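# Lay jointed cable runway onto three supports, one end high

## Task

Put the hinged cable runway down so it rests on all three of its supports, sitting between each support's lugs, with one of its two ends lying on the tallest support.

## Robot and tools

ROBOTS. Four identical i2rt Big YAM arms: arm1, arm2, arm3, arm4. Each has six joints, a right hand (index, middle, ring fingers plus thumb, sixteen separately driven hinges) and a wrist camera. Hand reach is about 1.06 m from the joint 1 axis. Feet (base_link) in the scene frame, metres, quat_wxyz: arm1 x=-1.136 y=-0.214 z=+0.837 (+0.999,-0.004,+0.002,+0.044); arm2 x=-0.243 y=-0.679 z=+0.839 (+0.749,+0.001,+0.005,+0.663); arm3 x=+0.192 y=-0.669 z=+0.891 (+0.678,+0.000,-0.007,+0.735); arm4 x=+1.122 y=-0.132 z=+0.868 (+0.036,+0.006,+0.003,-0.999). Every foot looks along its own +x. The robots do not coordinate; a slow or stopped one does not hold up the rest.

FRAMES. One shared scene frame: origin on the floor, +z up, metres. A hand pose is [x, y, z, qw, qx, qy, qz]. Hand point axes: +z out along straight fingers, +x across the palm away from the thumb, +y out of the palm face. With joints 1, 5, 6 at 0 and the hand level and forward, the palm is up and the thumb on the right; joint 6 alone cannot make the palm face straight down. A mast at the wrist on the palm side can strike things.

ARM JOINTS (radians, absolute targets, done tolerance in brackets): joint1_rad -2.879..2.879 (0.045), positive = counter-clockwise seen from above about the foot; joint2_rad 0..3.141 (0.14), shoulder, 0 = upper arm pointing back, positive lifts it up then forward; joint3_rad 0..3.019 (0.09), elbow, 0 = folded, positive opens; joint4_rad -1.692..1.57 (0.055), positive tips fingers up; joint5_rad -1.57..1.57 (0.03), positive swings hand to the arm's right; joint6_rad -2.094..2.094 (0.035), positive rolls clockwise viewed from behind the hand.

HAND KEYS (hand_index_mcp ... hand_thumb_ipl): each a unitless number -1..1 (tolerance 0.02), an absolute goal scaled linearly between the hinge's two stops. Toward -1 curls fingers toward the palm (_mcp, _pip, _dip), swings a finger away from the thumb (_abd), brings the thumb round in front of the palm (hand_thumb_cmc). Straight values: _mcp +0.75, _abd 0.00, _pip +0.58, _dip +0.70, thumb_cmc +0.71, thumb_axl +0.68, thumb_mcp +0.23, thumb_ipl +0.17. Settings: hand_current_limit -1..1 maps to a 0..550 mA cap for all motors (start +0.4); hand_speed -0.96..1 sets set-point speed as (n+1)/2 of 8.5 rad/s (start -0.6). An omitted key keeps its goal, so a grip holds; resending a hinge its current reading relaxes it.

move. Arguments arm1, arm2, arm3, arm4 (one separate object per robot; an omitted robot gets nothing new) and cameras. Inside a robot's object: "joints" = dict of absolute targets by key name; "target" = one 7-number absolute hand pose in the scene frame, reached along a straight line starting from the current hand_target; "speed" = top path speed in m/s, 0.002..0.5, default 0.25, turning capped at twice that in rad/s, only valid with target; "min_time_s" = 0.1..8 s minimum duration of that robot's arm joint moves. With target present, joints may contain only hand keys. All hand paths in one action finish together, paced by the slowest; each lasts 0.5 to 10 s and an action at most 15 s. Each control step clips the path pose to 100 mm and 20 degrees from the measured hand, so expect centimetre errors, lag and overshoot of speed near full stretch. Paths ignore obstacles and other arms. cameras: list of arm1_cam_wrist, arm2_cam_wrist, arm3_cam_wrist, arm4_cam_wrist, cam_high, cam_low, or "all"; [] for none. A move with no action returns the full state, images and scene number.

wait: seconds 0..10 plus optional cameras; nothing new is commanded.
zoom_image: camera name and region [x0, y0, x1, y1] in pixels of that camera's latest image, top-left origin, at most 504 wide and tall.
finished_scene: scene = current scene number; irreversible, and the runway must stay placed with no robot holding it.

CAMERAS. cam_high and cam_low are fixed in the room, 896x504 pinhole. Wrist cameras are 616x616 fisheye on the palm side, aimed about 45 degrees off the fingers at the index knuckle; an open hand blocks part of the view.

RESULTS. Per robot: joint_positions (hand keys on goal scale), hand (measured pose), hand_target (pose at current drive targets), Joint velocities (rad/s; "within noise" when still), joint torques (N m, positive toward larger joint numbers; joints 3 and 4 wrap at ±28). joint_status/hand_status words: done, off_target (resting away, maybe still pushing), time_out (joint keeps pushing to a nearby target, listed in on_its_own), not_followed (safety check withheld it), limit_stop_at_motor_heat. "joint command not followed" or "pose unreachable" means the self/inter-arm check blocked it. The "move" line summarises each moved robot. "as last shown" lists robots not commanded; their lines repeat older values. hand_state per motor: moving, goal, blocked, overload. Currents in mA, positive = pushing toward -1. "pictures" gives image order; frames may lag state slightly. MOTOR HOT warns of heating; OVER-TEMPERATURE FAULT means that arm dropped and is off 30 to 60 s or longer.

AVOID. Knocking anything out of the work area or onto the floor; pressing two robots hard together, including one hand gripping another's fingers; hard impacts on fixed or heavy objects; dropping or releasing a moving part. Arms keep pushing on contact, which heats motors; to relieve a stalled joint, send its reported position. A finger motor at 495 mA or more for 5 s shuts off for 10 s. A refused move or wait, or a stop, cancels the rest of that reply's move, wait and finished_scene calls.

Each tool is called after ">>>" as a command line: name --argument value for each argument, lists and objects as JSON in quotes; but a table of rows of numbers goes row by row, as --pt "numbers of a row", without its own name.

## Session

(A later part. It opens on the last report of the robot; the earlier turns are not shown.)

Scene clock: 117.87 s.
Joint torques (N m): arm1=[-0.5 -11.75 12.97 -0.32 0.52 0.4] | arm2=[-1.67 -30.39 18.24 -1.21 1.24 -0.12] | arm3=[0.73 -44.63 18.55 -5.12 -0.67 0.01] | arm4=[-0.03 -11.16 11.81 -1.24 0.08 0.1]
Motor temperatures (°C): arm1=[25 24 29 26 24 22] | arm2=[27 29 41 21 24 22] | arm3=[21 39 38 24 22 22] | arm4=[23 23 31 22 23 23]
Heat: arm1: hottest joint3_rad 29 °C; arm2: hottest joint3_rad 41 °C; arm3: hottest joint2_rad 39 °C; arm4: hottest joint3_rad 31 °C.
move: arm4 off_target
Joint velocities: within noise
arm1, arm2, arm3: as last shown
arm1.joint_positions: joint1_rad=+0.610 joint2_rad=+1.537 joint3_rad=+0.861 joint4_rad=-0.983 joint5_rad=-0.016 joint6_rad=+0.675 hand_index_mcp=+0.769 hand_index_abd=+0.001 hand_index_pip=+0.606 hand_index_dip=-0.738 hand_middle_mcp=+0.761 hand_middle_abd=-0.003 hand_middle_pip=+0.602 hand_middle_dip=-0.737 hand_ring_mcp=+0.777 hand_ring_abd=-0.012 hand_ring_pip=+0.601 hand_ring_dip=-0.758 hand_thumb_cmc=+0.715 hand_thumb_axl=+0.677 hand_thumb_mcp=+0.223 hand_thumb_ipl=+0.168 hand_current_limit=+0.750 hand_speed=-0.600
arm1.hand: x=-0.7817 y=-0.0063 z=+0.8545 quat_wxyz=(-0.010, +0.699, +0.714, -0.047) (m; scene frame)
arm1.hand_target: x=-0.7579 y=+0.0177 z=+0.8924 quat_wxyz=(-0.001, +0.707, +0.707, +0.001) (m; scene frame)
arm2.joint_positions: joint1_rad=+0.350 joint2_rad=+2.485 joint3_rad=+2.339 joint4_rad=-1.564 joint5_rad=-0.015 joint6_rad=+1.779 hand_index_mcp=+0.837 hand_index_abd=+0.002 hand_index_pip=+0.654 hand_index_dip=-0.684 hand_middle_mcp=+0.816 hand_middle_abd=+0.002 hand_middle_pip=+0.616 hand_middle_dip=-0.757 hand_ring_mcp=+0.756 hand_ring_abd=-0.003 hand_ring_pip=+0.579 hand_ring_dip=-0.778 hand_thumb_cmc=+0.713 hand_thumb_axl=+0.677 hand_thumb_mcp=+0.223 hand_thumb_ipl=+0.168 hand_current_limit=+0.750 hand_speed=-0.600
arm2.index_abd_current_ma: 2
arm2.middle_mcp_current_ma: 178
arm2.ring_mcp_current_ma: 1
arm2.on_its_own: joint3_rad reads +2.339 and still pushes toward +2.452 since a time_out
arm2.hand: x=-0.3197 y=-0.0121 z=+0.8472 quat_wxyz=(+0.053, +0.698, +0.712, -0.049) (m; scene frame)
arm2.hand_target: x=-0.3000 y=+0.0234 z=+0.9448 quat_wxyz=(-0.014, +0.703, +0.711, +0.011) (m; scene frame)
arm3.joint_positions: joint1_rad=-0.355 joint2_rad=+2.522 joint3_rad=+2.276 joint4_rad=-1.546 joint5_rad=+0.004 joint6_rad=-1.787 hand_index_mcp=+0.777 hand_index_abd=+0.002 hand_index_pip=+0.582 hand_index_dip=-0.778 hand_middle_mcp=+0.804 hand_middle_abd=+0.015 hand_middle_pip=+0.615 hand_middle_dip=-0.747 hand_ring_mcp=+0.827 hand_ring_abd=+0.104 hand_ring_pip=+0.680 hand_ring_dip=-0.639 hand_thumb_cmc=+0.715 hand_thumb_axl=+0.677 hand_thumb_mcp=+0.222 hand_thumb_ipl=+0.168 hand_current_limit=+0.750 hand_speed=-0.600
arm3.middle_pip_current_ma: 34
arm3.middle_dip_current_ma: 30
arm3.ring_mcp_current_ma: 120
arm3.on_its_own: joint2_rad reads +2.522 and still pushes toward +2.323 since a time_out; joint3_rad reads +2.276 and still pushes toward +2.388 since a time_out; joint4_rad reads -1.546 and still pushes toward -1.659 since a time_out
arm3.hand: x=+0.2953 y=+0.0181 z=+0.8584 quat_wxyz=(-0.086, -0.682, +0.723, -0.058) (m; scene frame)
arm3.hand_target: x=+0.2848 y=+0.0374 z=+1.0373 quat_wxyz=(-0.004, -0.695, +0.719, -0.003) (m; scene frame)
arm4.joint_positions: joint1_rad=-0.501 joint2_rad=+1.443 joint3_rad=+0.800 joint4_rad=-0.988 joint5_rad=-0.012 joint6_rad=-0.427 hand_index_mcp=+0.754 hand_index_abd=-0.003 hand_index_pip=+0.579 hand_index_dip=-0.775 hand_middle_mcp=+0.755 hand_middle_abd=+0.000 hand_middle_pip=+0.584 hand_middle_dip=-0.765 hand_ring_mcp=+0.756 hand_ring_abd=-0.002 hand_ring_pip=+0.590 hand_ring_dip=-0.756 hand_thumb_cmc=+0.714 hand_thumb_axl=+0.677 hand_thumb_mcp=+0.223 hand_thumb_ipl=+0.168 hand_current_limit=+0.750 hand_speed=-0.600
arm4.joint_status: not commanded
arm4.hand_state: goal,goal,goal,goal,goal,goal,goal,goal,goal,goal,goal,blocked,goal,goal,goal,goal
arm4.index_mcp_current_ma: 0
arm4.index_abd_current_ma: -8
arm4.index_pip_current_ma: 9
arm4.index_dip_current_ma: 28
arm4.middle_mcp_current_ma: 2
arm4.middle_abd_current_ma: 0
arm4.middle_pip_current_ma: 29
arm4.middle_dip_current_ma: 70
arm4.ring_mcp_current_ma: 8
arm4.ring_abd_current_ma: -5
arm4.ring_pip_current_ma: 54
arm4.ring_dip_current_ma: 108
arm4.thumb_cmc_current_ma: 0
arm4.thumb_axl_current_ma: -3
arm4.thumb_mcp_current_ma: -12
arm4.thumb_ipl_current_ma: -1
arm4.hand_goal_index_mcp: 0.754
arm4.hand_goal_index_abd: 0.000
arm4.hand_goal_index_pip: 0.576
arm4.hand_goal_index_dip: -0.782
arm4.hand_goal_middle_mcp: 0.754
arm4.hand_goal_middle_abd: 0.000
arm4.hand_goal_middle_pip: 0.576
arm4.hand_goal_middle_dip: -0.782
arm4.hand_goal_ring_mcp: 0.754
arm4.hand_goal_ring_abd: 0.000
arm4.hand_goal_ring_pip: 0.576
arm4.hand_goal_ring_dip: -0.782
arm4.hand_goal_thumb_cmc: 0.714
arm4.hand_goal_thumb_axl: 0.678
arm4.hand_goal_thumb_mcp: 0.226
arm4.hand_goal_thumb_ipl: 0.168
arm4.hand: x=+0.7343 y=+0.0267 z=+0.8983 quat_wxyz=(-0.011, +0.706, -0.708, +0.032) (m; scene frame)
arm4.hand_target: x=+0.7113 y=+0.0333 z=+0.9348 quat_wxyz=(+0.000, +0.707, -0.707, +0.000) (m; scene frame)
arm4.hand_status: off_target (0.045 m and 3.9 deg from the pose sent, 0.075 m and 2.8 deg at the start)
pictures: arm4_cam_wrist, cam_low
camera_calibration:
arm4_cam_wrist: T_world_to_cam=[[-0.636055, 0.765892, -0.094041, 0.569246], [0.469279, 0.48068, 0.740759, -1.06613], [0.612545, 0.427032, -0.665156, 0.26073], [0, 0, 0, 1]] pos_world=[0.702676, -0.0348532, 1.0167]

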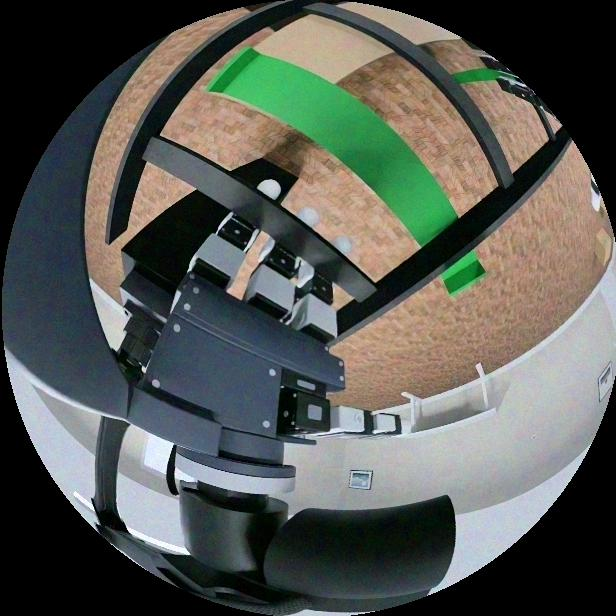

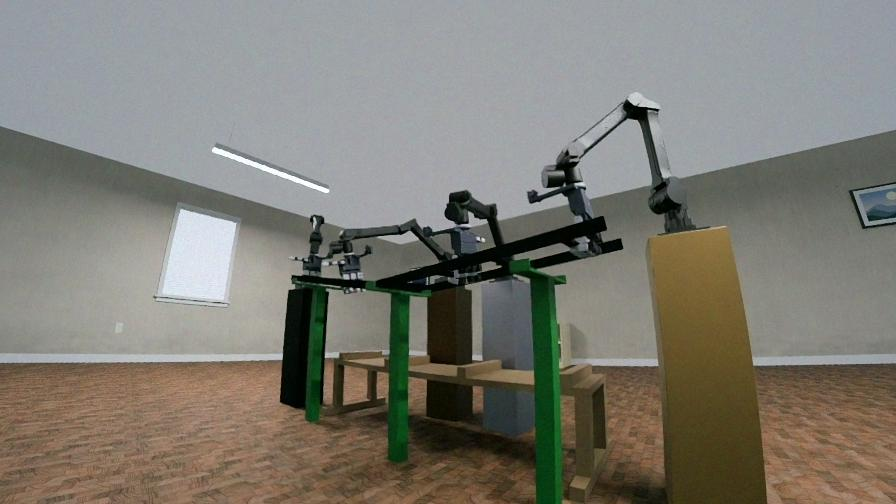

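>>> move --arm4 '{"target":[0.708,0.034,0.967,0,0.7071,-0.7071,0],"speed":0.05}'

>>> move --arm1 '{"target":[-0.755,0.032,0.892,0,0.7071,0.7071,0],"speed":0.03}' --arm2 '{"joints":{"joint4_rad":-1.464},"min_time_s":2.5}' --arm3 '{"joints":{"joint4_rad":-1.469},"min_time_s":2.5}' --arm4 '{"target":[0.708,0.100,0.967,0,0.7071,-0.7071,0],"speed":0.03}' --cameras '["arm2_cam_wrist","arm3_cam_wrist","arm1_cam_wrist","arm4_cam_wrist","cam_high"]'

Scene clock: 120.93 s.
Joint torques (N m): arm1=[-0.5 -11.75 12.88 -0.32 0.43 0.38] | arm2=[-1.73 -30.8 18.22 -1.21 1.2 -0.11] | arm3=[0.73 -43.99 18.58 -4.59 -0.68 0.01] | arm4=[-0.26 -11.69 13.01 -1.59 0.1 0.02]
Motor temperatures (°C): arm1=[25 24 29 26 24 22] | arm2=[27 29 41 21 24 22] | arm3=[21 40 38 24 22 22] | arm4=[23 23 31 22 23 23]
Heat: arm1: hottest joint3_rad 29 °C; arm2: hottest joint3_rad 41 °C; arm3: hottest joint2_rad 40 °C; arm4: hottest joint3_rad 31 °C.
move: arm4 off_target
Joint velocities: within noise
arm1, arm2, arm3: as last shown
arm1.joint_positions: joint1_rad=+0.610 joint2_rad=+1.537 joint3_rad=+0.862 joint4_rad=-0.983 joint5_rad=-0.014 joint6_rad=+0.677 hand_index_mcp=+0.769 hand_index_abd=+0.001 hand_index_pip=+0.613 hand_index_dip=-0.724 hand_middle_mcp=+0.761 hand_middle_abd=-0.003 hand_middle_pip=+0.602 hand_middle_dip=-0.737 hand_ring_mcp=+0.775 hand_ring_abd=-0.006 hand_ring_pip=+0.591 hand_ring_dip=-0.770 hand_thumb_cmc=+0.715 hand_thumb_axl=+0.677 hand_thumb_mcp=+0.223 hand_thumb_ipl=+0.168 hand_current_limit=+0.750 hand_speed=-0.600
arm1.hand_state: goal,goal,blocked,blocked,goal,goal,blocked,blocked,blocked,goal,goal,goal,goal,goal,goal,goal
arm1.index_pip_current_ma: 51
arm1.index_dip_current_ma: 102
arm1.ring_mcp_current_ma: 22
arm1.ring_abd_current_ma: -2
arm1.ring_pip_current_ma: 12
arm1.ring_dip_current_ma: 8
arm1.hand: x=-0.7810 y=-0.0064 z=+0.8550 quat_wxyz=(-0.009, +0.699, +0.713, -0.047) (m; scene frame)
arm1.hand_target: x=-0.7578 y=+0.0177 z=+0.8924 quat_wxyz=(-0.001, +0.707, +0.707, +0.001) (m; scene frame)
arm2.joint_positions: joint1_rad=+0.349 joint2_rad=+2.489 joint3_rad=+2.339 joint4_rad=-1.564 joint5_rad=-0.015 joint6_rad=+1.777 hand_index_mcp=+0.837 hand_index_abd=-0.006 hand_index_pip=+0.654 hand_index_dip=-0.684 hand_middle_mcp=+0.810 hand_middle_abd=+0.000 hand_middle_pip=+0.608 hand_middle_dip=-0.764 hand_ring_mcp=+0.756 hand_ring_abd=-0.003 hand_ring_pip=+0.579 hand_ring_dip=-0.778 hand_thumb_cmc=+0.713 hand_thumb_axl=+0.677 hand_thumb_mcp=+0.223 hand_thumb_ipl=+0.168 hand_current_limit=+0.750 hand_speed=-0.600
arm2.hand_state: blocked,goal,blocked,blocked,blocked,goal,blocked,goal,goal,goal,goal,goal,goal,goal,goal,goal
arm2.index_abd_current_ma: -5
arm2.middle_mcp_current_ma: 156
arm2.middle_abd_current_ma: 0
arm2.middle_pip_current_ma: 68
arm2.middle_dip_current_ma: 30
arm2.on_its_own: joint3_rad reads +2.339 and still pushes toward +2.452 since a time_out
arm2.hand: x=-0.3192 y=-0.0124 z=+0.8445 quat_wxyz=(+0.055, +0.697, +0.713, -0.050) (m; scene frame)
arm2.hand_target: x=-0.3001 y=+0.0234 z=+0.9446 quat_wxyz=(-0.014, +0.703, +0.711, +0.011) (m; scene frame)
arm3.joint_positions: joint1_rad=-0.355 joint2_rad=+2.515 joint3_rad=+2.276 joint4_rad=-1.559 joint5_rad=+0.004 joint6_rad=-1.787 hand_index_mcp=+0.777 hand_index_abd=+0.002 hand_index_pip=+0.581 hand_index_dip=-0.778 hand_middle_mcp=+0.794 hand_middle_abd=+0.012 hand_middle_pip=+0.606 hand_middle_dip=-0.755 hand_ring_mcp=+0.826 hand_ring_abd=+0.104 hand_ring_pip=+0.679 hand_ring_dip=-0.639 hand_thumb_cmc=+0.715 hand_thumb_axl=+0.677 hand_thumb_mcp=+0.222 hand_thumb_ipl=+0.168 hand_current_limit=+0.750 hand_speed=-0.600
arm3.middle_mcp_current_ma: 42
arm3.middle_abd_current_ma: 3
arm3.middle_pip_current_ma: 22
arm3.middle_dip_current_ma: 18
arm3.ring_mcp_current_ma: 116
arm3.ring_pip_current_ma: 195
arm3.on_its_own: joint2_rad reads +2.515 and still pushes toward +2.323 since a time_out; joint3_rad reads +2.276 and still pushes toward +2.388 since a time_out; joint4_rad reads -1.559 and still pushes toward -1.659 since a time_out
arm3.hand: x=+0.2947 y=+0.0162 z=+0.8636 quat_wxyz=(-0.089, -0.682, +0.723, -0.060) (m; scene frame)
arm3.hand_target: x=+0.2848 y=+0.0374 z=+1.0374 quat_wxyz=(-0.004, -0.695, +0.719, -0.003) (m; scene frame)
arm4.joint_positions: joint1_rad=-0.494 joint2_rad=+1.408 joint3_rad=+0.842 joint4_rad=-1.074 joint5_rad=-0.012 joint6_rad=-0.419 hand_index_mcp=+0.753 hand_index_abd=-0.002 hand_index_pip=+0.578 hand_index_dip=-0.778 hand_middle_mcp=+0.753 hand_middle_abd=+0.000 hand_middle_pip=+0.587 hand_middle_dip=-0.758 hand_ring_mcp=+0.756 hand_ring_abd=-0.001 hand_ring_pip=+0.601 hand_ring_dip=-0.732 hand_thumb_cmc=+0.714 hand_thumb_axl=+0.677 hand_thumb_mcp=+0.223 hand_thumb_ipl=+0.168 hand_current_limit=+0.750 hand_speed=-0.600
arm4.joint_status: not commanded
arm4.hand_state: goal,goal,goal,goal,goal,goal,goal,blocked,goal,goal,blocked,blocked,goal,goal,goal,goal
arm4.index_mcp_current_ma: -3
arm4.index_abd_current_ma: -7
arm4.index_pip_current_ma: 8
arm4.index_dip_current_ma: 13
arm4.middle_mcp_current_ma: -2
arm4.middle_abd_current_ma: 1
arm4.middle_pip_current_ma: 41
arm4.middle_dip_current_ma: 98
arm4.ring_mcp_current_ma: 7
arm4.ring_abd_current_ma: -4
arm4.ring_pip_current_ma: 103
arm4.ring_dip_current_ma: 221
arm4.thumb_cmc_current_ma: 0
arm4.thumb_axl_current_ma: -3
arm4.thumb_mcp_current_ma: -12
arm4.thumb_ipl_current_ma: -1
arm4.hand_goal_index_mcp: 0.754
arm4.hand_goal_index_abd: 0.000
arm4.hand_goal_index_pip: 0.576
arm4.hand_goal_index_dip: -0.782
arm4.hand_goal_middle_mcp: 0.754
arm4.hand_goal_middle_abd: 0.000
arm4.hand_goal_middle_pip: 0.576
arm4.hand_goal_middle_dip: -0.782
arm4.hand_goal_ring_mcp: 0.754
arm4.hand_goal_ring_abd: 0.000
arm4.hand_goal_ring_pip: 0.576
arm4.hand_goal_ring_dip: -0.782
arm4.hand_goal_thumb_cmc: 0.714
arm4.hand_goal_thumb_axl: 0.678
arm4.hand_goal_thumb_mcp: 0.226
arm4.hand_goal_thumb_ipl: 0.168
arm4.hand: x=+0.7324 y=+0.0249 z=+0.9221 quat_wxyz=(-0.013, +0.705, -0.708, +0.037) (m; scene frame)
arm4.hand_target: x=+0.7098 y=+0.0332 z=+0.9662 quat_wxyz=(+0.000, +0.707, -0.707, +0.000) (m; scene frame)
arm4.hand_status: off_target (0.052 m and 4.5 deg from the pose sent, 0.074 m and 3.9 deg at the start)
pictures: none

Scene clock: 123.83 s.
Joint torques (N m): arm1=[1.14 -12.34 14.41 -0.53 -0.07 0.32] | arm2=[-1.44 -30.92 18.35 1.48 1.21 -0.11] | arm3=[0.62 -43.81 18.7 0.9 -0.72 0.13] | arm4=[-3.78 -11.11 15.53 -0.58 0.4 -0.06]
Motor temperatures (°C): arm1=[25 24 29 26 24 22] | arm2=[27 29 42 21 24 22] | arm3=[21 40 38 24 22 22] | arm4=[23 23 31 22 23 23]
Heat: arm1: hottest joint3_rad 29 °C; arm2: hottest joint3_rad 42 °C; arm3: hottest joint2_rad 40 °C; arm4: hottest joint3_rad 31 °C.
move: arm1 off_target; arm2 done; arm3 done; arm4 off_target
Joint velocities: within noise
arm1.joint_positions: joint1_rad=+0.612 joint2_rad=+1.560 joint3_rad=+0.865 joint4_rad=-0.983 joint5_rad=-0.002 joint6_rad=+0.706 hand_index_mcp=+0.764 hand_index_abd=+0.011 hand_index_pip=+0.622 hand_index_dip=-0.704 hand_middle_mcp=+0.769 hand_middle_abd=+0.004 hand_middle_pip=+0.602 hand_middle_dip=-0.747 hand_ring_mcp=+0.758 hand_ring_abd=-0.004 hand_ring_pip=+0.582 hand_ring_dip=-0.776 hand_thumb_cmc=+0.715 hand_thumb_axl=+0.677 hand_thumb_mcp=+0.223 hand_thumb_ipl=+0.168 hand_current_limit=+0.750 hand_speed=-0.600
arm1.joint_status: not commanded
arm1.hand_state: goal,goal,blocked,blocked,goal,goal,blocked,blocked,goal,goal,goal,goal,goal,goal,goal,goal
arm1.index_mcp_current_ma: 7
arm1.index_abd_current_ma: 6
arm1.index_pip_current_ma: 70
arm1.index_dip_current_ma: 164
arm1.middle_mcp_current_ma: 13
arm1.middle_abd_current_ma: 1
arm1.middle_pip_current_ma: 29
arm1.middle_dip_current_ma: 46
arm1.ring_mcp_current_ma: 2
arm1.ring_abd_current_ma: -1
arm1.ring_pip_current_ma: 3
arm1.ring_dip_current_ma: 3
arm1.thumb_cmc_current_ma: 0
arm1.thumb_axl_current_ma: 0
arm1.thumb_mcp_current_ma: -2
arm1.thumb_ipl_current_ma: 0
arm1.hand_goal_index_mcp: 0.754
arm1.hand_goal_index_abd: 0.000
arm1.hand_goal_index_pip: 0.576
arm1.hand_goal_index_dip: -0.782
arm1.hand_goal_middle_mcp: 0.754
arm1.hand_goal_middle_abd: 0.000
arm1.hand_goal_middle_pip: 0.576
arm1.hand_goal_middle_dip: -0.782
arm1.hand_goal_ring_mcp: 0.754
arm1.hand_goal_ring_abd: 0.000
arm1.hand_goal_ring_pip: 0.576
arm1.hand_goal_ring_dip: -0.782
arm1.hand_goal_thumb_cmc: 0.714
arm1.hand_goal_thumb_axl: 0.678
arm1.hand_goal_thumb_mcp: 0.226
arm1.hand_goal_thumb_ipl: 0.168
arm1.hand: x=-0.7815 y=-0.0107 z=+0.8482 quat_wxyz=(-0.003, +0.709, +0.703, -0.058) (m; scene frame)
arm1.hand_target: x=-0.7581 y=+0.0297 z=+0.8927 quat_wxyz=(-0.002, +0.707, +0.708, +0.001) (m; scene frame)
arm1.hand_status: off_target (0.067 m and 6.6 deg from the pose sent, 0.059 m and 5.6 deg at the start)
arm2.joint_positions: joint1_rad=+0.347 joint2_rad=+2.490 joint3_rad=+2.339 joint4_rad=-1.505 joint5_rad=-0.015 joint6_rad=+1.777 hand_index_mcp=+0.831 hand_index_abd=+0.037 hand_index_pip=+0.649 hand_index_dip=-0.697 hand_middle_mcp=+0.799 hand_middle_abd=+0.008 hand_middle_pip=+0.608 hand_middle_dip=-0.754 hand_ring_mcp=+0.756 hand_ring_abd=-0.003 hand_ring_pip=+0.579 hand_ring_dip=-0.778 hand_thumb_cmc=+0.713 hand_thumb_axl=+0.677 hand_thumb_mcp=+0.223 hand_thumb_ipl=+0.168 hand_current_limit=+0.750 hand_speed=-0.600
arm2.joint_status: all done
arm2.hand_state: blocked,blocked,blocked,blocked,blocked,goal,blocked,blocked,goal,goal,goal,goal,goal,goal,goal,goal
arm2.index_mcp_current_ma: 241
arm2.index_abd_current_ma: 69
arm2.index_pip_current_ma: 207
arm2.index_dip_current_ma: 258
arm2.middle_mcp_current_ma: 117
arm2.middle_abd_current_ma: 9
arm2.middle_pip_current_ma: 67
arm2.middle_dip_current_ma: 55
arm2.ring_mcp_current_ma: 1
arm2.ring_abd_current_ma: -2
arm2.ring_pip_current_ma: 3
arm2.ring_dip_current_ma: 4
arm2.thumb_cmc_current_ma: -1
arm2.thumb_axl_current_ma: 0
arm2.thumb_mcp_current_ma: -3
arm2.thumb_ipl_current_ma: 0
arm2.hand_goal_index_mcp: 0.754
arm2.hand_goal_index_abd: 0.000
arm2.hand_goal_index_pip: 0.576
arm2.hand_goal_index_dip: -0.782
arm2.hand_goal_middle_mcp: 0.754
arm2.hand_goal_middle_abd: 0.000
arm2.hand_goal_middle_pip: 0.576
arm2.hand_goal_middle_dip: -0.782
arm2.hand_goal_ring_mcp: 0.754
arm2.hand_goal_ring_abd: 0.000
arm2.hand_goal_ring_pip: 0.576
arm2.hand_goal_ring_dip: -0.782
arm2.hand_goal_thumb_cmc: 0.714
arm2.hand_goal_thumb_axl: 0.678
arm2.hand_goal_thumb_mcp: 0.226
arm2.hand_goal_thumb_ipl: 0.168
arm2.on_its_own: joint3_rad reads +2.339 and still pushes toward +2.452 since a time_out
arm2.hand: x=-0.3206 y=+0.0015 z=+0.8397 quat_wxyz=(+0.031, +0.700, +0.713, -0.034) (m; scene frame)
arm2.hand_target: x=-0.3061 y=+0.0527 z=+0.9428 quat_wxyz=(-0.064, +0.701, +0.709, +0.044) (m; scene frame)
arm2.hand_status: not commanded
arm3.joint_positions: joint1_rad=-0.354 joint2_rad=+2.512 joint3_rad=+2.276 joint4_rad=-1.493 joint5_rad=+0.005 joint6_rad=-1.799 hand_index_mcp=+0.756 hand_index_abd=+0.002 hand_index_pip=+0.579 hand_index_dip=-0.778 hand_middle_mcp=+0.778 hand_middle_abd=-0.004 hand_middle_pip=+0.610 hand_middle_dip=-0.736 hand_ring_mcp=+0.814 hand_ring_abd=+0.017 hand_ring_pip=+0.670 hand_ring_dip=-0.658 hand_thumb_cmc=+0.715 hand_thumb_axl=+0.677 hand_thumb_mcp=+0.222 hand_thumb_ipl=+0.168 hand_current_limit=+0.750 hand_speed=-0.600
arm3.joint_status: all done
arm3.hand_state: goal,goal,goal,goal,blocked,goal,blocked,blocked,blocked,goal,blocked,blocked,goal,goal,goal,goal
arm3.index_mcp_current_ma: 0
arm3.index_abd_current_ma: 0
arm3.index_pip_current_ma: 0
arm3.index_dip_current_ma: 1
arm3.middle_mcp_current_ma: 17
arm3.middle_abd_current_ma: 0
arm3.middle_pip_current_ma: 27
arm3.middle_dip_current_ma: 48
arm3.ring_mcp_current_ma: 85
arm3.ring_abd_current_ma: 6
arm3.ring_pip_current_ma: 166
arm3.ring_dip_current_ma: 279
arm3.thumb_cmc_current_ma: 0
arm3.thumb_axl_current_ma: 0
arm3.thumb_mcp_current_ma: -1
arm3.thumb_ipl_current_ma: 0
arm3.hand_goal_index_mcp: 0.754
arm3.hand_goal_index_abd: 0.000
arm3.hand_goal_index_pip: 0.576
arm3.hand_goal_index_dip: -0.782
arm3.hand_goal_middle_mcp: 0.754
arm3.hand_goal_middle_abd: 0.000
arm3.hand_goal_middle_pip: 0.576
arm3.hand_goal_middle_dip: -0.782
arm3.hand_goal_ring_mcp: 0.754
arm3.hand_goal_ring_abd: 0.000
arm3.hand_goal_ring_pip: 0.576
arm3.hand_goal_ring_dip: -0.782
arm3.hand_goal_thumb_cmc: 0.714
arm3.hand_goal_thumb_axl: 0.678
arm3.hand_goal_thumb_mcp: 0.226
arm3.hand_goal_thumb_ipl: 0.168
arm3.on_its_own: joint2_rad reads +2.512 and still pushes toward +2.323 since a time_out; joint3_rad reads +2.276 and still pushes toward +2.388 since a time_out
arm3.hand: x=+0.2976 y=+0.0312 z=+0.8628 quat_wxyz=(-0.059, -0.690, +0.720, -0.043) (m; scene frame)
arm3.hand_target: x=+0.2965 y=+0.0825 z=+1.0419 quat_wxyz=(+0.077, -0.693, +0.716, +0.046) (m; scene frame)
arm3.hand_status: not commanded
arm4.joint_positions: joint1_rad=-0.609 joint2_rad=+1.465 joint3_rad=+0.886 joint4_rad=-1.108 joint5_rad=-0.017 joint6_rad=-0.564 hand_index_mcp=+0.753 hand_index_abd=-0.002 hand_index_pip=+0.578 hand_index_dip=-0.778 hand_middle_mcp=+0.758 hand_middle_abd=-0.004 hand_middle_pip=+0.591 hand_middle_dip=-0.755 hand_ring_mcp=+0.769 hand_ring_abd=-0.017 hand_ring_pip=+0.617 hand_ring_dip=-0.714 hand_thumb_cmc=+0.714 hand_thumb_axl=+0.677 hand_thumb_mcp=+0.223 hand_thumb_ipl=+0.168 hand_current_limit=+0.750 hand_speed=-0.600
arm4.joint_status: not commanded
arm4.hand_state: goal,goal,goal,goal,goal,goal,goal,blocked,goal,goal,blocked,blocked,goal,goal,goal,goal
arm4.index_mcp_current_ma: -3
arm4.index_abd_current_ma: -7
arm4.index_pip_current_ma: 8
arm4.index_dip_current_ma: 13
arm4.middle_mcp_current_ma: 15
arm4.middle_abd_current_ma: -11
arm4.middle_pip_current_ma: 58
arm4.middle_dip_current_ma: 112
arm4.ring_mcp_current_ma: 65
arm4.ring_abd_current_ma: -58
arm4.ring_pip_current_ma: 175
arm4.ring_dip_current_ma: 306
arm4.thumb_cmc_current_ma: 0
arm4.thumb_axl_current_ma: -3
arm4.thumb_mcp_current_ma: -12
arm4.thumb_ipl_current_ma: -1
arm4.hand_goal_index_mcp: 0.754
arm4.hand_goal_index_abd: 0.000
arm4.hand_goal_index_pip: 0.576
arm4.hand_goal_index_dip: -0.782
arm4.hand_goal_middle_mcp: 0.754
arm4.hand_goal_middle_abd: 0.000
arm4.hand_goal_middle_pip: 0.576
arm4.hand_goal_middle_dip: -0.782
arm4.hand_goal_ring_mcp: 0.754
arm4.hand_goal_ring_abd: 0.000
arm4.hand_goal_ring_pip: 0.576
arm4.hand_goal_ring_dip: -0.782
arm4.hand_goal_thumb_cmc: 0.714
arm4.hand_goal_thumb_axl: 0.678
arm4.hand_goal_thumb_mcp: 0.226
arm4.hand_goal_thumb_ipl: 0.168
arm4.hand: x=+0.7425 y=+0.0592 z=+0.9150 quat_wxyz=(-0.011, +0.715, -0.697, +0.061) (m; scene frame)
arm4.hand_target: x=+0.7127 y=+0.0973 z=+0.9684 quat_wxyz=(-0.001, +0.707, -0.707, -0.001) (m; scene frame)
arm4.hand_status: off_target (0.075 m and 7.3 deg from the pose sent, 0.091 m and 4.5 deg at the start)
pictures: arm1_cam_wrist, arm2_cam_wrist, arm3_cam_wrist, arm4_cam_wrist, cam_high
camera_calibration:
arm1_cam_wrist: T_world_to_cam=[[0.569447, -0.821654, 0.0248053, 0.449964], [-0.494135, -0.318033, 0.809126, -1.12775], [-0.656932, -0.473012, -0.587111, 0.102509], [0, 0, 0, 1]] pos_world=[-0.746148, 0.0595412, 0.961512]
arm2_cam_wrist: T_world_to_cam=[[0.62094, -0.77662, 0.106274, 0.142808], [-0.587512, -0.371354, 0.718975, -0.829821], [-0.518905, -0.508878, -0.686863, 0.538613], [0, 0, 0, 1]] pos_world=[-0.296716, 0.0768386, 0.951397]
arm3_cam_wrist: T_world_to_cam=[[-0.577296, 0.809777, -0.104834, 0.271922], [0.592506, 0.503781, 0.628603, -0.778278], [0.561842, 0.300775, -0.770628, 0.617207], [0, 0, 0, 1]] pos_world=[0.271341, -0.0137551, 0.993372]
arm4_cam_wrist: T_world_to_cam=[[-0.651354, 0.743556, -0.151202, 0.616129], [0.425756, 0.523097, 0.73831, -1.06591], [0.628069, 0.416526, -0.657294, 0.234697], [0, 0, 0, 1]] pos_world=[0.707728, 0.00168792, 1.0344]

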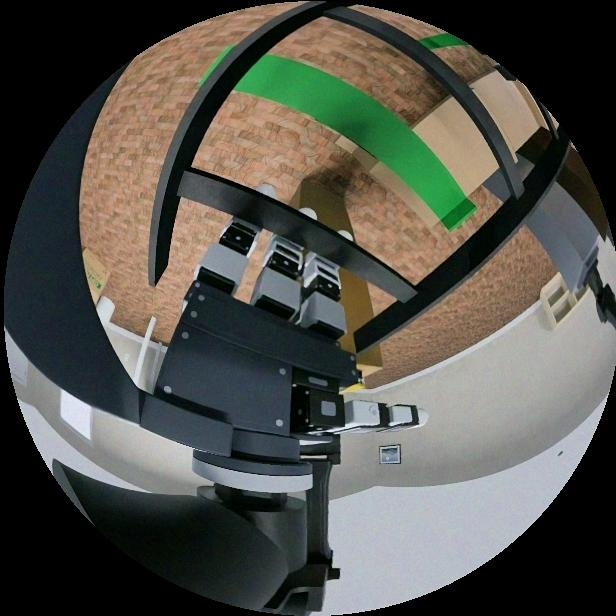

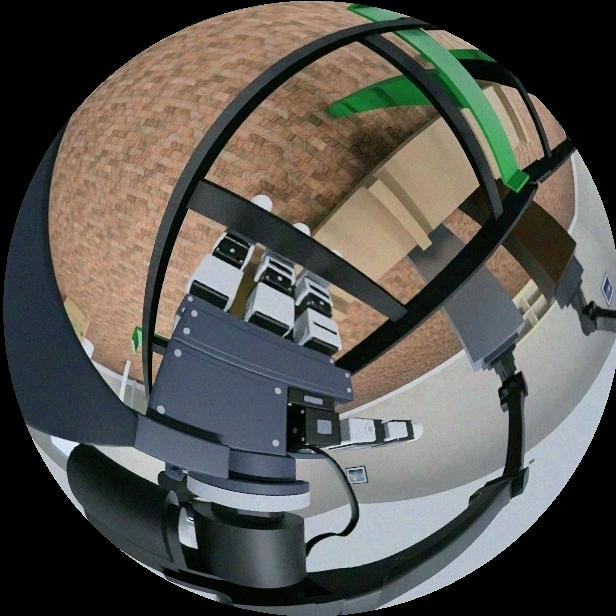

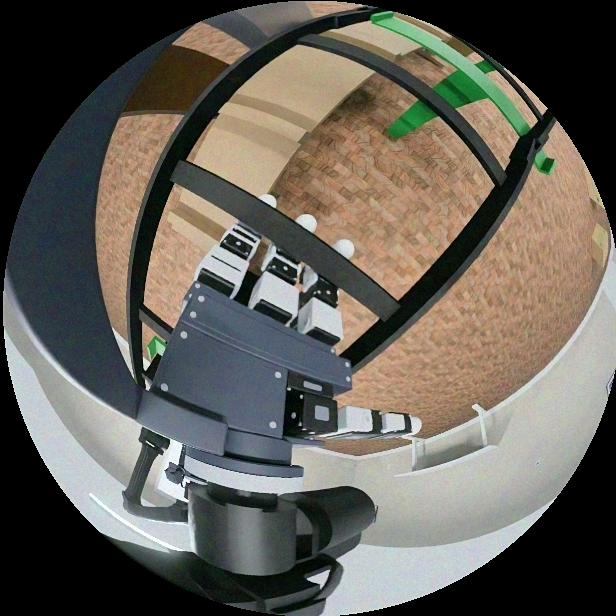

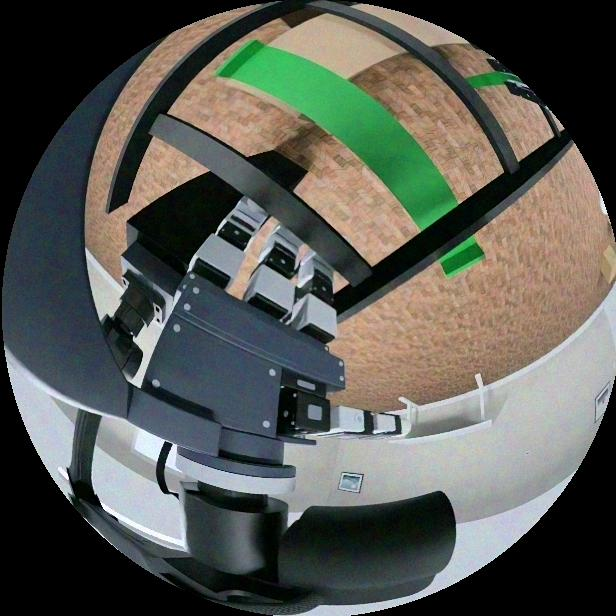

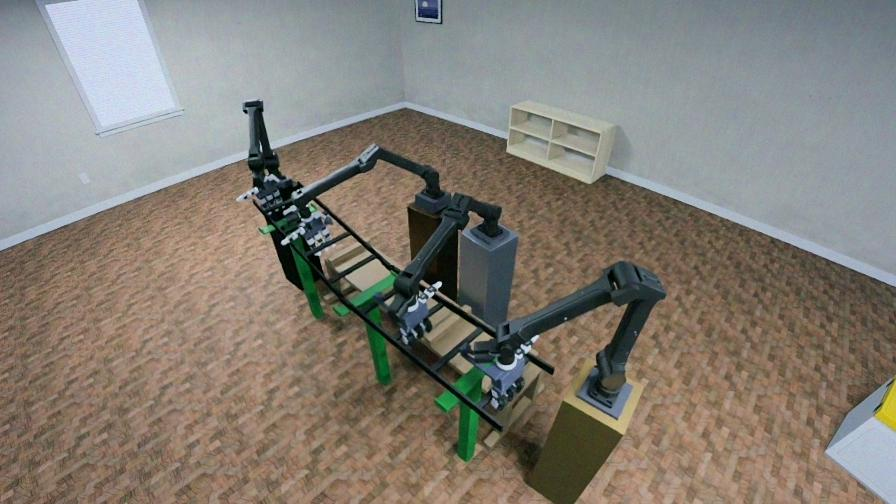

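>>> zoom_image --camera "arm4_cam_wrist" --region '[100, 10, 330, 180]'

>>> zoom_image --camera "cam_high" --region '[240, 170, 400, 290]'

>>> zoom_image --camera "cam_high" --region '[380, 320, 560, 440]'

Scaled by 2.191 from the camera's 616x616 image, which has a finer 880x880 frame.

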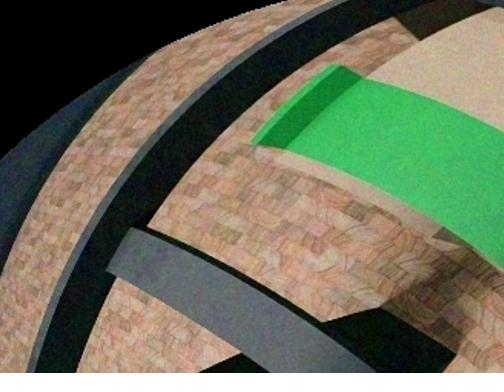

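Scaled by 3.150 from the camera's 896x504 image, which has a finer 1280x720 frame.

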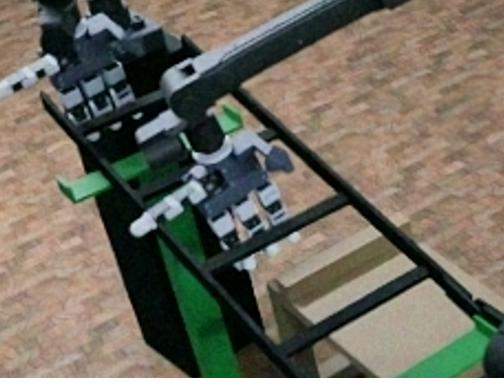

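Scaled by 2.800 from the camera's 896x504 image, which has a finer 1280x720 frame.

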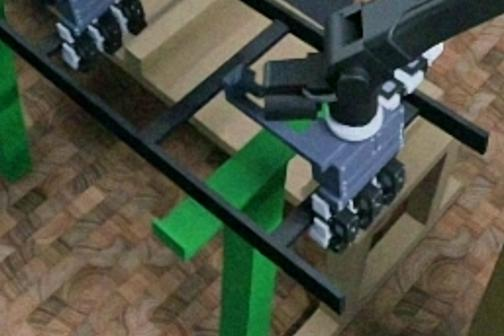

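>>> move --arm4 '{"target":[0.712,0.08,1.012,0,0.7071,-0.7071,0],"speed":0.05}' --cameras '["arm4_cam_wrist"]'

Scene clock: 126.40 s.
Joint torques (N m): arm1=[1.14 -12.45 14.39 -0.53 -0.09 0.32] | arm2=[-1.49 -30.97 18.32 1.54 1.19 -0.11] | arm3=[0.38 -41.88 18.81 0.94 -0.8 0.18] | arm4=[-0.91 -13.51 15.62 -1.66 0.33 0.11]
Motor temperatures (°C): arm1=[25 24 29 26 24 22] | arm2=[27 29 42 21 24 22] | arm3=[21 40 39 24 22 22] | arm4=[23 23 31 22 23 23]
Heat: arm1: hottest joint3_rad 29 °C; arm2: hottest joint3_rad 42 °C; arm3: hottest joint2_rad 40 °C; arm4: hottest joint3_rad 31 °C.
move: arm4 off_target
Joint velocities: within noise
arm1, arm2, arm3: as last shown
arm1.joint_positions: joint1_rad=+0.612 joint2_rad=+1.561 joint3_rad=+0.865 joint4_rad=-0.983 joint5_rad=-0.001 joint6_rad=+0.706 hand_index_mcp=+0.763 hand_index_abd=+0.011 hand_index_pip=+0.622 hand_index_dip=-0.704 hand_middle_mcp=+0.769 hand_middle_abd=+0.004 hand_middle_pip=+0.602 hand_middle_dip=-0.747 hand_ring_mcp=+0.758 hand_ring_abd=-0.004 hand_ring_pip=+0.582 hand_ring_dip=-0.776 hand_thumb_cmc=+0.715 hand_thumb_axl=+0.677 hand_thumb_mcp=+0.223 hand_thumb_ipl=+0.168 hand_current_limit=+0.750 hand_speed=-0.600
arm1.index_mcp_current_ma: 6
arm1.index_pip_current_ma: 71
arm1.index_dip_current_ma: 166
arm1.ring_mcp_current_ma: 1
arm1.hand: x=-0.7815 y=-0.0108 z=+0.8478 quat_wxyz=(-0.003, +0.709, +0.703, -0.058) (m; scene frame)
arm1.hand_target: x=-0.7581 y=+0.0297 z=+0.8928 quat_wxyz=(-0.002, +0.707, +0.708, +0.001) (m; scene frame)
arm2.joint_positions: joint1_rad=+0.347 joint2_rad=+2.490 joint3_rad=+2.339 joint4_rad=-1.505 joint5_rad=-0.015 joint6_rad=+1.777 hand_index_mcp=+0.830 hand_index_abd=+0.037 hand_index_pip=+0.649 hand_index_dip=-0.698 hand_middle_mcp=+0.799 hand_middle_abd=+0.009 hand_middle_pip=+0.608 hand_middle_dip=-0.754 hand_ring_mcp=+0.756 hand_ring_abd=-0.003 hand_ring_pip=+0.579 hand_ring_dip=-0.778 hand_thumb_cmc=+0.713 hand_thumb_axl=+0.677 hand_thumb_mcp=+0.223 hand_thumb_ipl=+0.168 hand_current_limit=+0.750 hand_speed=-0.600
arm2.index_mcp_current_ma: 239
arm2.index_pip_current_ma: 206
arm2.index_dip_current_ma: 254
arm2.middle_dip_current_ma: 57
arm2.on_its_own: joint3_rad reads +2.339 and still pushes toward +2.452 since a time_out
arm3.joint_positions: joint1_rad=-0.350 joint2_rad=+2.491 joint3_rad=+2.276 joint4_rad=-1.493 joint5_rad=+0.007 joint6_rad=-1.804 hand_index_mcp=+0.756 hand_index_abd=+0.002 hand_index_pip=+0.579 hand_index_dip=-0.778 hand_middle_mcp=+0.786 hand_middle_abd=-0.010 hand_middle_pip=+0.617 hand_middle_dip=-0.728 hand_ring_mcp=+0.814 hand_ring_abd=-0.016 hand_ring_pip=+0.668 hand_ring_dip=-0.659 hand_thumb_cmc=+0.715 hand_thumb_axl=+0.677 hand_thumb_mcp=+0.222 hand_thumb_ipl=+0.168 hand_current_limit=+0.750 hand_speed=-0.600
arm3.middle_mcp_current_ma: 28
arm3.middle_abd_current_ma: -2
arm3.middle_pip_current_ma: 38
arm3.middle_dip_current_ma: 62
arm3.ring_abd_current_ma: -6
arm3.ring_pip_current_ma: 161
arm3.ring_dip_current_ma: 272
arm3.on_its_own: joint2_rad reads +2.491 and still pushes toward +2.323 since a time_out; joint3_rad reads +2.276 and still pushes toward +2.388 since a time_out
arm3.hand: x=+0.2962 y=+0.0342 z=+0.8771 quat_wxyz=(-0.050, -0.693, +0.718, -0.038) (m; scene frame)
arm3.hand_target: x=+0.2965 y=+0.0825 z=+1.0420 quat_wxyz=(+0.077, -0.692, +0.716, +0.046) (m; scene frame)
arm4.joint_positions: joint1_rad=-0.604 joint2_rad=+1.416 joint3_rad=+0.930 joint4_rad=-1.203 joint5_rad=-0.018 joint6_rad=-0.539 hand_index_mcp=+0.753 hand_index_abd=-0.002 hand_index_pip=+0.578 hand_index_dip=-0.778 hand_middle_mcp=+0.752 hand_middle_abd=-0.001 hand_middle_pip=+0.594 hand_middle_dip=-0.743 hand_ring_mcp=+0.769 hand_ring_abd=-0.015 hand_ring_pip=+0.617 hand_ring_dip=-0.709 hand_thumb_cmc=+0.714 hand_thumb_axl=+0.677 hand_thumb_mcp=+0.223 hand_thumb_ipl=+0.168 hand_current_limit=+0.750 hand_speed=-0.600
arm4.joint_status: not commanded
arm4.hand_state: goal,goal,goal,goal,goal,goal,goal,blocked,goal,goal,blocked,blocked,goal,goal,goal,goal
arm4.index_mcp_current_ma: -3
arm4.index_abd_current_ma: -7
arm4.index_pip_current_ma: 8
arm4.index_dip_current_ma: 13
arm4.middle_mcp_current_ma: -8
arm4.middle_abd_current_ma: -4
arm4.middle_pip_current_ma: 73
arm4.middle_dip_current_ma: 170
arm4.ring_mcp_current_ma: 66
arm4.ring_abd_current_ma: -53
arm4.ring_pip_current_ma: 178
arm4.ring_dip_current_ma: 328
arm4.thumb_cmc_current_ma: 0
arm4.thumb_axl_current_ma: -3
arm4.thumb_mcp_current_ma: -12
arm4.thumb_ipl_current_ma: -1
arm4.hand_goal_index_mcp: 0.754
arm4.hand_goal_index_abd: 0.000
arm4.hand_goal_index_pip: 0.576
arm4.hand_goal_index_dip: -0.782
arm4.hand_goal_middle_mcp: 0.754
arm4.hand_goal_middle_abd: 0.000
arm4.hand_goal_middle_pip: 0.576
arm4.hand_goal_middle_dip: -0.782
arm4.hand_goal_ring_mcp: 0.754
arm4.hand_goal_ring_abd: 0.000
arm4.hand_goal_ring_pip: 0.576
arm4.hand_goal_ring_dip: -0.782
arm4.hand_goal_thumb_cmc: 0.714
arm4.hand_goal_thumb_axl: 0.678
arm4.hand_goal_thumb_mcp: 0.226
arm4.hand_goal_thumb_ipl: 0.168
arm4.hand: x=+0.7425 y=+0.0585 z=+0.9463 quat_wxyz=(-0.012, +0.708, -0.704, +0.062) (m; scene frame)
arm4.hand_target: x=+0.7158 y=+0.0774 z=+1.0111 quat_wxyz=(+0.000, +0.707, -0.707, -0.001) (m; scene frame)
arm4.hand_status: off_target (0.076 m and 7.2 deg from the pose sent, 0.104 m and 7.3 deg at the start)
pictures: arm4_cam_wrist
camera_calibration:
arm4_cam_wrist: T_world_to_cam=[[-0.636376, 0.756106, -0.15274, 0.610918], [0.433928, 0.514605, 0.739519, -1.09535], [0.637756, 0.404333, -0.655578, 0.247492], [0, 0, 0, 1]] pos_world=[0.706238, 0.0016856, 1.0656]

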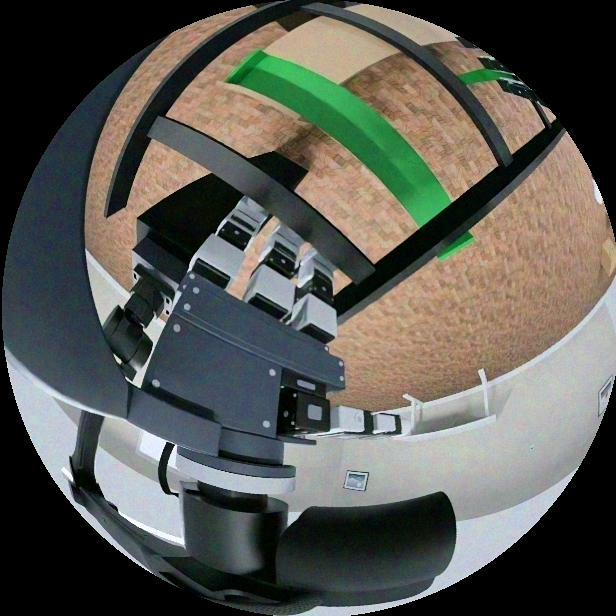

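>>> move --arm1 '{"target":[-0.755,0.042,0.892,0,0.7071,0.7071,0],"speed":0.03}' --arm2 '{"joints":{"joint4_rad":-1.384},"min_time_s":2.0}' --arm3 '{"joints":{"joint4_rad":-1.319},"min_time_s":2.0}' --arm4 '{"target":[0.712,0.135,1.012,0,0.7071,-0.7071,0],"speed":0.03}' --cameras '["arm2_cam_wrist","arm3_cam_wrist","arm1_cam_wrist","arm4_cam_wrist"]'

Scene clock: 129.70 s.
Joint torques (N m): arm1=[0.03 -12.51 13.61 -0.29 0.34 0.21] | arm2=[-0.97 -31.62 18.55 1.13 0.65 0] | arm3=[0.15 -47.03 19 -0.87 -0.97 0.19] | arm4=[-1.26 -9.05 11.85 0.25 0.01 -0.08]
Motor temperatures (°C): arm1=[25 25 30 26 24 22] | arm2=[27 29 43 21 24 22] | arm3=[21 40 39 23 22 22] | arm4=[23 23 32 22 23 23]
Heat: arm1: hottest joint3_rad 30 °C; arm2: hottest joint3_rad 43 °C; arm3: hottest joint2_rad 40 °C; arm4: hottest joint3_rad 32 °C.
move: arm1 off_target; arm2 done; arm3 done; arm4 off_target
Joint velocities: within noise
arm1.joint_positions: joint1_rad=+0.645 joint2_rad=+1.576 joint3_rad=+0.896 joint4_rad=-0.993 joint5_rad=-0.010 joint6_rad=+0.738 hand_index_mcp=+0.796 hand_index_abd=+0.011 hand_index_pip=+0.639 hand_index_dip=-0.695 hand_middle_mcp=+0.754 hand_middle_abd=+0.003 hand_middle_pip=+0.579 hand_middle_dip=-0.778 hand_ring_mcp=+0.754 hand_ring_abd=-0.003 hand_ring_pip=+0.578 hand_ring_dip=-0.778 hand_thumb_cmc=+0.714 hand_thumb_axl=+0.677 hand_thumb_mcp=+0.222 hand_thumb_ipl=+0.168 hand_current_limit=+0.750 hand_speed=-0.600
arm1.joint_status: not commanded
arm1.hand_state: blocked,goal,blocked,blocked,goal,goal,goal,goal,goal,goal,goal,goal,goal,goal,goal,goal
arm1.index_mcp_current_ma: 69
arm1.index_abd_current_ma: 6
arm1.index_pip_current_ma: 117
arm1.index_dip_current_ma: 198
arm1.middle_mcp_current_ma: 0
arm1.middle_abd_current_ma: 1
arm1.middle_pip_current_ma: 1
arm1.middle_dip_current_ma: 1
arm1.ring_mcp_current_ma: 0
arm1.ring_abd_current_ma: -1
arm1.ring_pip_current_ma: 1
arm1.ring_dip_current_ma: 1
arm1.thumb_cmc_current_ma: 0
arm1.thumb_axl_current_ma: 0
arm1.thumb_mcp_current_ma: -2
arm1.thumb_ipl_current_ma: 0
arm1.hand_goal_index_mcp: 0.754
arm1.hand_goal_index_abd: 0.000
arm1.hand_goal_index_pip: 0.576
arm1.hand_goal_index_dip: -0.782
arm1.hand_goal_middle_mcp: 0.754
arm1.hand_goal_middle_abd: 0.000
arm1.hand_goal_middle_pip: 0.576
arm1.hand_goal_middle_dip: -0.782
arm1.hand_goal_ring_mcp: 0.754
arm1.hand_goal_ring_abd: 0.000
arm1.hand_goal_ring_pip: 0.576
arm1.hand_goal_ring_dip: -0.782
arm1.hand_goal_thumb_cmc: 0.714
arm1.hand_goal_thumb_axl: 0.678
arm1.hand_goal_thumb_mcp: 0.226
arm1.hand_goal_thumb_ipl: 0.168
arm1.hand: x=-0.7819 y=+0.0070 z=+0.8512 quat_wxyz=(-0.006, +0.708, +0.704, -0.054) (m; scene frame)
arm1.hand_target: x=-0.7576 y=+0.0400 z=+0.8929 quat_wxyz=(-0.001, +0.707, +0.707, +0.001) (m; scene frame)
arm1.hand_status: off_target (0.060 m and 6.3 deg from the pose sent, 0.074 m and 6.7 deg at the start)
arm2.joint_positions: joint1_rad=+0.341 joint2_rad=+2.494 joint3_rad=+2.339 joint4_rad=-1.410 joint5_rad=-0.001 joint6_rad=+1.762 hand_index_mcp=+0.830 hand_index_abd=-0.105 hand_index_pip=+0.671 hand_index_dip=-0.614 hand_middle_mcp=+0.777 hand_middle_abd=-0.024 hand_middle_pip=+0.597 hand_middle_dip=-0.762 hand_ring_mcp=+0.754 hand_ring_abd=+0.001 hand_ring_pip=+0.579 hand_ring_dip=-0.778 hand_thumb_cmc=+0.713 hand_thumb_axl=+0.677 hand_thumb_mcp=+0.222 hand_thumb_ipl=+0.168 hand_current_limit=+0.750 hand_speed=-0.600
arm2.joint_status: all done
arm2.hand_state: blocked,blocked,blocked,blocked,blocked,blocked,blocked,blocked,goal,goal,goal,goal,goal,goal,goal,goal
arm2.index_mcp_current_ma: 237
arm2.index_abd_current_ma: -282
arm2.index_pip_current_ma: 295
arm2.index_dip_current_ma: 481
arm2.middle_mcp_current_ma: 47
arm2.middle_abd_current_ma: -38
arm2.middle_pip_current_ma: 39
arm2.middle_dip_current_ma: 37
arm2.ring_mcp_current_ma: 0
arm2.ring_abd_current_ma: 0
arm2.ring_pip_current_ma: 3
arm2.ring_dip_current_ma: 4
arm2.thumb_cmc_current_ma: 0
arm2.thumb_axl_current_ma: 0
arm2.thumb_mcp_current_ma: -5
arm2.thumb_ipl_current_ma: 0
arm2.hand_goal_index_mcp: 0.754
arm2.hand_goal_index_abd: 0.000
arm2.hand_goal_index_pip: 0.576
arm2.hand_goal_index_dip: -0.782
arm2.hand_goal_middle_mcp: 0.754
arm2.hand_goal_middle_abd: 0.000
arm2.hand_goal_middle_pip: 0.576
arm2.hand_goal_middle_dip: -0.782
arm2.hand_goal_ring_mcp: 0.754
arm2.hand_goal_ring_abd: 0.000
arm2.hand_goal_ring_pip: 0.576
arm2.hand_goal_ring_dip: -0.782
arm2.hand_goal_thumb_cmc: 0.714
arm2.hand_goal_thumb_axl: 0.678
arm2.hand_goal_thumb_mcp: 0.226
arm2.hand_goal_thumb_ipl: 0.168
arm2.on_its_own: joint3_rad reads +2.339 and still pushes toward +2.452 since a time_out
arm2.hand: x=-0.3189 y=+0.0261 z=+0.8333 quat_wxyz=(-0.004, +0.697, +0.717, -0.004) (m; scene frame)
arm2.hand_target: x=-0.3099 y=+0.0722 z=+0.9437 quat_wxyz=(-0.097, +0.699, +0.706, +0.067) (m; scene frame)
arm2.hand_status: not commanded
arm3.joint_positions: joint1_rad=-0.347 joint2_rad=+2.540 joint3_rad=+2.276 joint4_rad=-1.292 joint5_rad=+0.011 joint6_rad=-1.804 hand_index_mcp=+0.755 hand_index_abd=-0.002 hand_index_pip=+0.579 hand_index_dip=-0.778 hand_middle_mcp=+0.794 hand_middle_abd=+0.002 hand_middle_pip=+0.623 hand_middle_dip=-0.719 hand_ring_mcp=+0.843 hand_ring_abd=+0.019 hand_ring_pip=+0.702 hand_ring_dip=-0.568 hand_thumb_cmc=+0.715 hand_thumb_axl=+0.677 hand_thumb_mcp=+0.221 hand_thumb_ipl=+0.168 hand_current_limit=+0.750 hand_speed=-0.600
arm3.joint_status: all done
arm3.hand_state: goal,goal,goal,goal,blocked,goal,blocked,blocked,blocked,goal,blocked,blocked,goal,goal,goal,goal
arm3.index_mcp_current_ma: 0
arm3.index_abd_current_ma: 0
arm3.index_pip_current_ma: 0
arm3.index_dip_current_ma: 1
arm3.middle_mcp_current_ma: 40
arm3.middle_abd_current_ma: 0
arm3.middle_pip_current_ma: 48
arm3.middle_dip_current_ma: 83
arm3.ring_mcp_current_ma: 171
arm3.ring_abd_current_ma: 8
arm3.ring_pip_current_ma: 284
arm3.ring_dip_current_ma: 481
arm3.thumb_cmc_current_ma: 0
arm3.thumb_axl_current_ma: 0
arm3.thumb_mcp_current_ma: -1
arm3.thumb_ipl_current_ma: 0
arm3.hand_goal_index_mcp: 0.754
arm3.hand_goal_index_abd: 0.000
arm3.hand_goal_index_pip: 0.576
arm3.hand_goal_index_dip: -0.782
arm3.hand_goal_middle_mcp: 0.754
arm3.hand_goal_middle_abd: 0.000
arm3.hand_goal_middle_pip: 0.576
arm3.hand_goal_middle_dip: -0.782
arm3.hand_goal_ring_mcp: 0.754
arm3.hand_goal_ring_abd: 0.000
arm3.hand_goal_ring_pip: 0.576
arm3.hand_goal_ring_dip: -0.782
arm3.hand_goal_thumb_cmc: 0.714
arm3.hand_goal_thumb_axl: 0.678
arm3.hand_goal_thumb_mcp: 0.226
arm3.hand_goal_thumb_ipl: 0.168
arm3.on_its_own: joint2_rad reads +2.540 and still pushes toward +2.323 since a time_out; joint3_rad reads +2.276 and still pushes toward +2.388 since a time_out
arm3.hand: x=+0.3059 y=+0.0747 z=+0.8402 quat_wxyz=(+0.016, -0.695, +0.719, -0.001) (m; scene frame)
arm3.hand_target: x=+0.3053 y=+0.1171 z=+1.0516 quat_wxyz=(+0.140, -0.686, +0.709, +0.084) (m; scene frame)
arm3.hand_status: not commanded
arm4.joint_positions: joint1_rad=-0.718 joint2_rad=+1.441 joint3_rad=+1.076 joint4_rad=-1.249 joint5_rad=-0.010 joint6_rad=-0.641 hand_index_mcp=+0.754 hand_index_abd=-0.002 hand_index_pip=+0.578 hand_index_dip=-0.778 hand_middle_mcp=+0.754 hand_middle_abd=+0.003 hand_middle_pip=+0.579 hand_middle_dip=-0.778 hand_ring_mcp=+0.754 hand_ring_abd=+0.003 hand_ring_pip=+0.578 hand_ring_dip=-0.778 hand_thumb_cmc=+0.714 hand_thumb_axl=+0.677 hand_thumb_mcp=+0.223 hand_thumb_ipl=+0.168 hand_current_limit=+0.750 hand_speed=-0.600
arm4.joint_status: not commanded
arm4.hand_state: goal,goal,goal,goal,goal,goal,goal,goal,goal,goal,goal,goal,goal,goal,goal,goal
arm4.index_mcp_current_ma: 0
arm4.index_abd_current_ma: -7
arm4.index_pip_current_ma: 8
arm4.index_dip_current_ma: 13
arm4.middle_mcp_current_ma: 0
arm4.middle_abd_current_ma: 11
arm4.middle_pip_current_ma: 9
arm4.middle_dip_current_ma: 15
arm4.ring_mcp_current_ma: 0
arm4.ring_abd_current_ma: 9
arm4.ring_pip_current_ma: 8
arm4.ring_dip_current_ma: 13
arm4.thumb_cmc_current_ma: 0
arm4.thumb_axl_current_ma: -3
arm4.thumb_mcp_current_ma: -14
arm4.thumb_ipl_current_ma: -1
arm4.hand_goal_index_mcp: 0.754
arm4.hand_goal_index_abd: 0.000
arm4.hand_goal_index_pip: 0.576
arm4.hand_goal_index_dip: -0.782
arm4.hand_goal_middle_mcp: 0.754
arm4.hand_goal_middle_abd: 0.000
arm4.hand_goal_middle_pip: 0.576
arm4.hand_goal_middle_dip: -0.782
arm4.hand_goal_ring_mcp: 0.754
arm4.hand_goal_ring_abd: 0.000
arm4.hand_goal_ring_pip: 0.576
arm4.hand_goal_ring_dip: -0.782
arm4.hand_goal_thumb_cmc: 0.714
arm4.hand_goal_thumb_axl: 0.678
arm4.hand_goal_thumb_mcp: 0.226
arm4.hand_goal_thumb_ipl: 0.168
arm4.hand: x=+0.7262 y=+0.1213 z=+0.9928 quat_wxyz=(-0.004, +0.705, -0.709, +0.024) (m; scene frame)
arm4.hand_target: x=+0.7130 y=+0.1345 z=+1.0122 quat_wxyz=(+0.000, +0.707, -0.707, +0.000) (m; scene frame)
arm4.hand_status: off_target (0.028 m and 2.9 deg from the pose sent, 0.105 m and 7.2 deg at the start)
pictures: arm1_cam_wrist, arm2_cam_wrist, arm3_cam_wrist, arm4_cam_wrist
camera_calibration:
arm1_cam_wrist: T_world_to_cam=[[0.570672, -0.820965, 0.0187322, 0.470739], [-0.494348, -0.32524, 0.806126, -1.12241], [-0.655708, -0.469293, -0.591448, 0.117047], [0, 0, 0, 1]] pos_world=[-0.746748, 0.0763387, 0.965209]
arm2_cam_wrist: T_world_to_cam=[[0.628101, -0.777558, 0.0298848, 0.22743], [-0.578552, -0.440975, 0.686162, -0.783041], [-0.520352, -0.448269, -0.726834, 0.578793], [0, 0, 0, 1]] pos_world=[-0.294703, 0.0909939, 0.951183]
arm3_cam_wrist: T_world_to_cam=[[-0.584534, 0.811369, -0.000346223, 0.153441], [0.551933, 0.397942, 0.732811, -0.858074], [0.594718, 0.428162, -0.680432, 0.48663], [0, 0, 0, 1]] pos_world=[0.273883, 0.00860907, 0.959978]
arm4_cam_wrist: T_world_to_cam=[[-0.635738, 0.767769, -0.0798003, 0.485987], [0.486153, 0.478549, 0.731195, -1.18041], [0.599578, 0.426053, -0.677485, 0.309841], [0, 0, 0, 1]] pos_world=[0.697045, 0.0597483, 1.1118]

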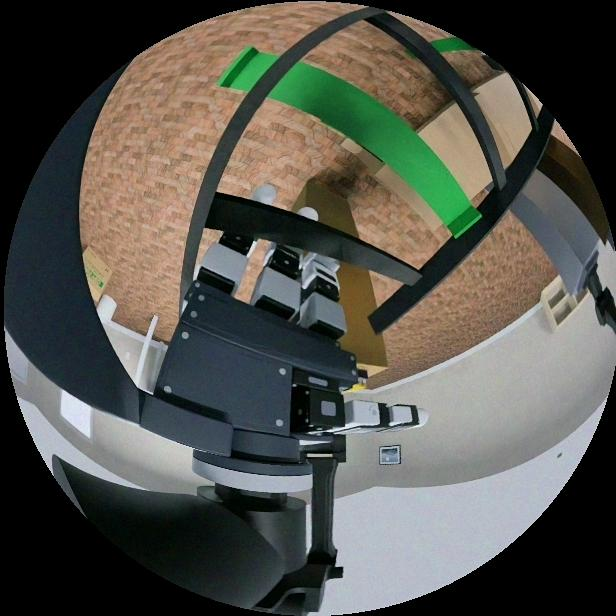

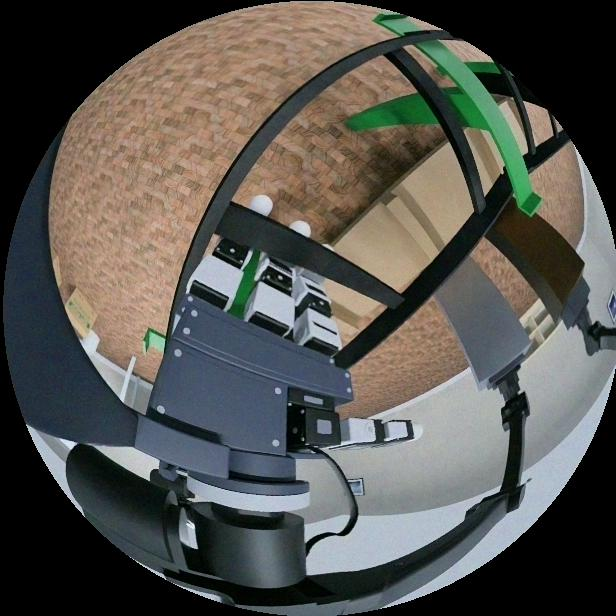

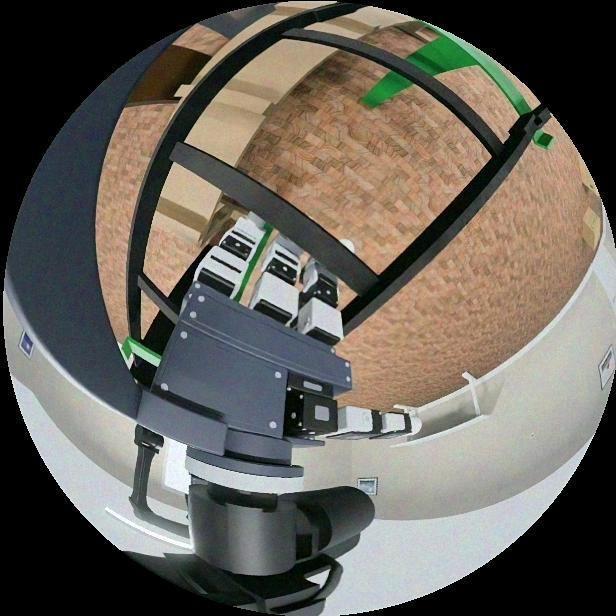

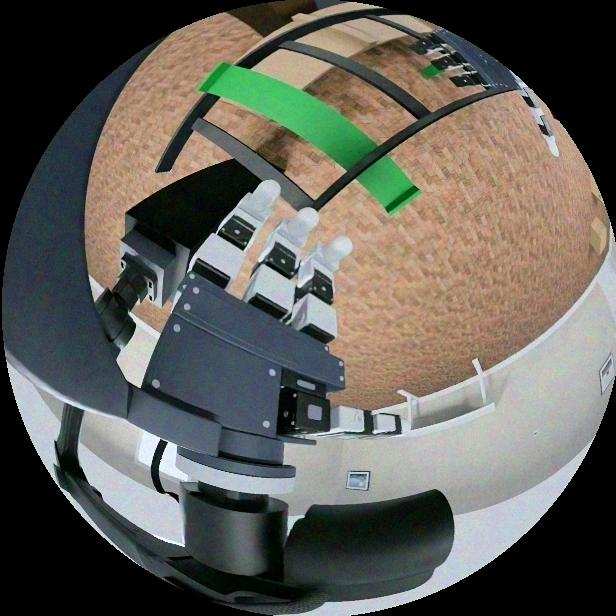

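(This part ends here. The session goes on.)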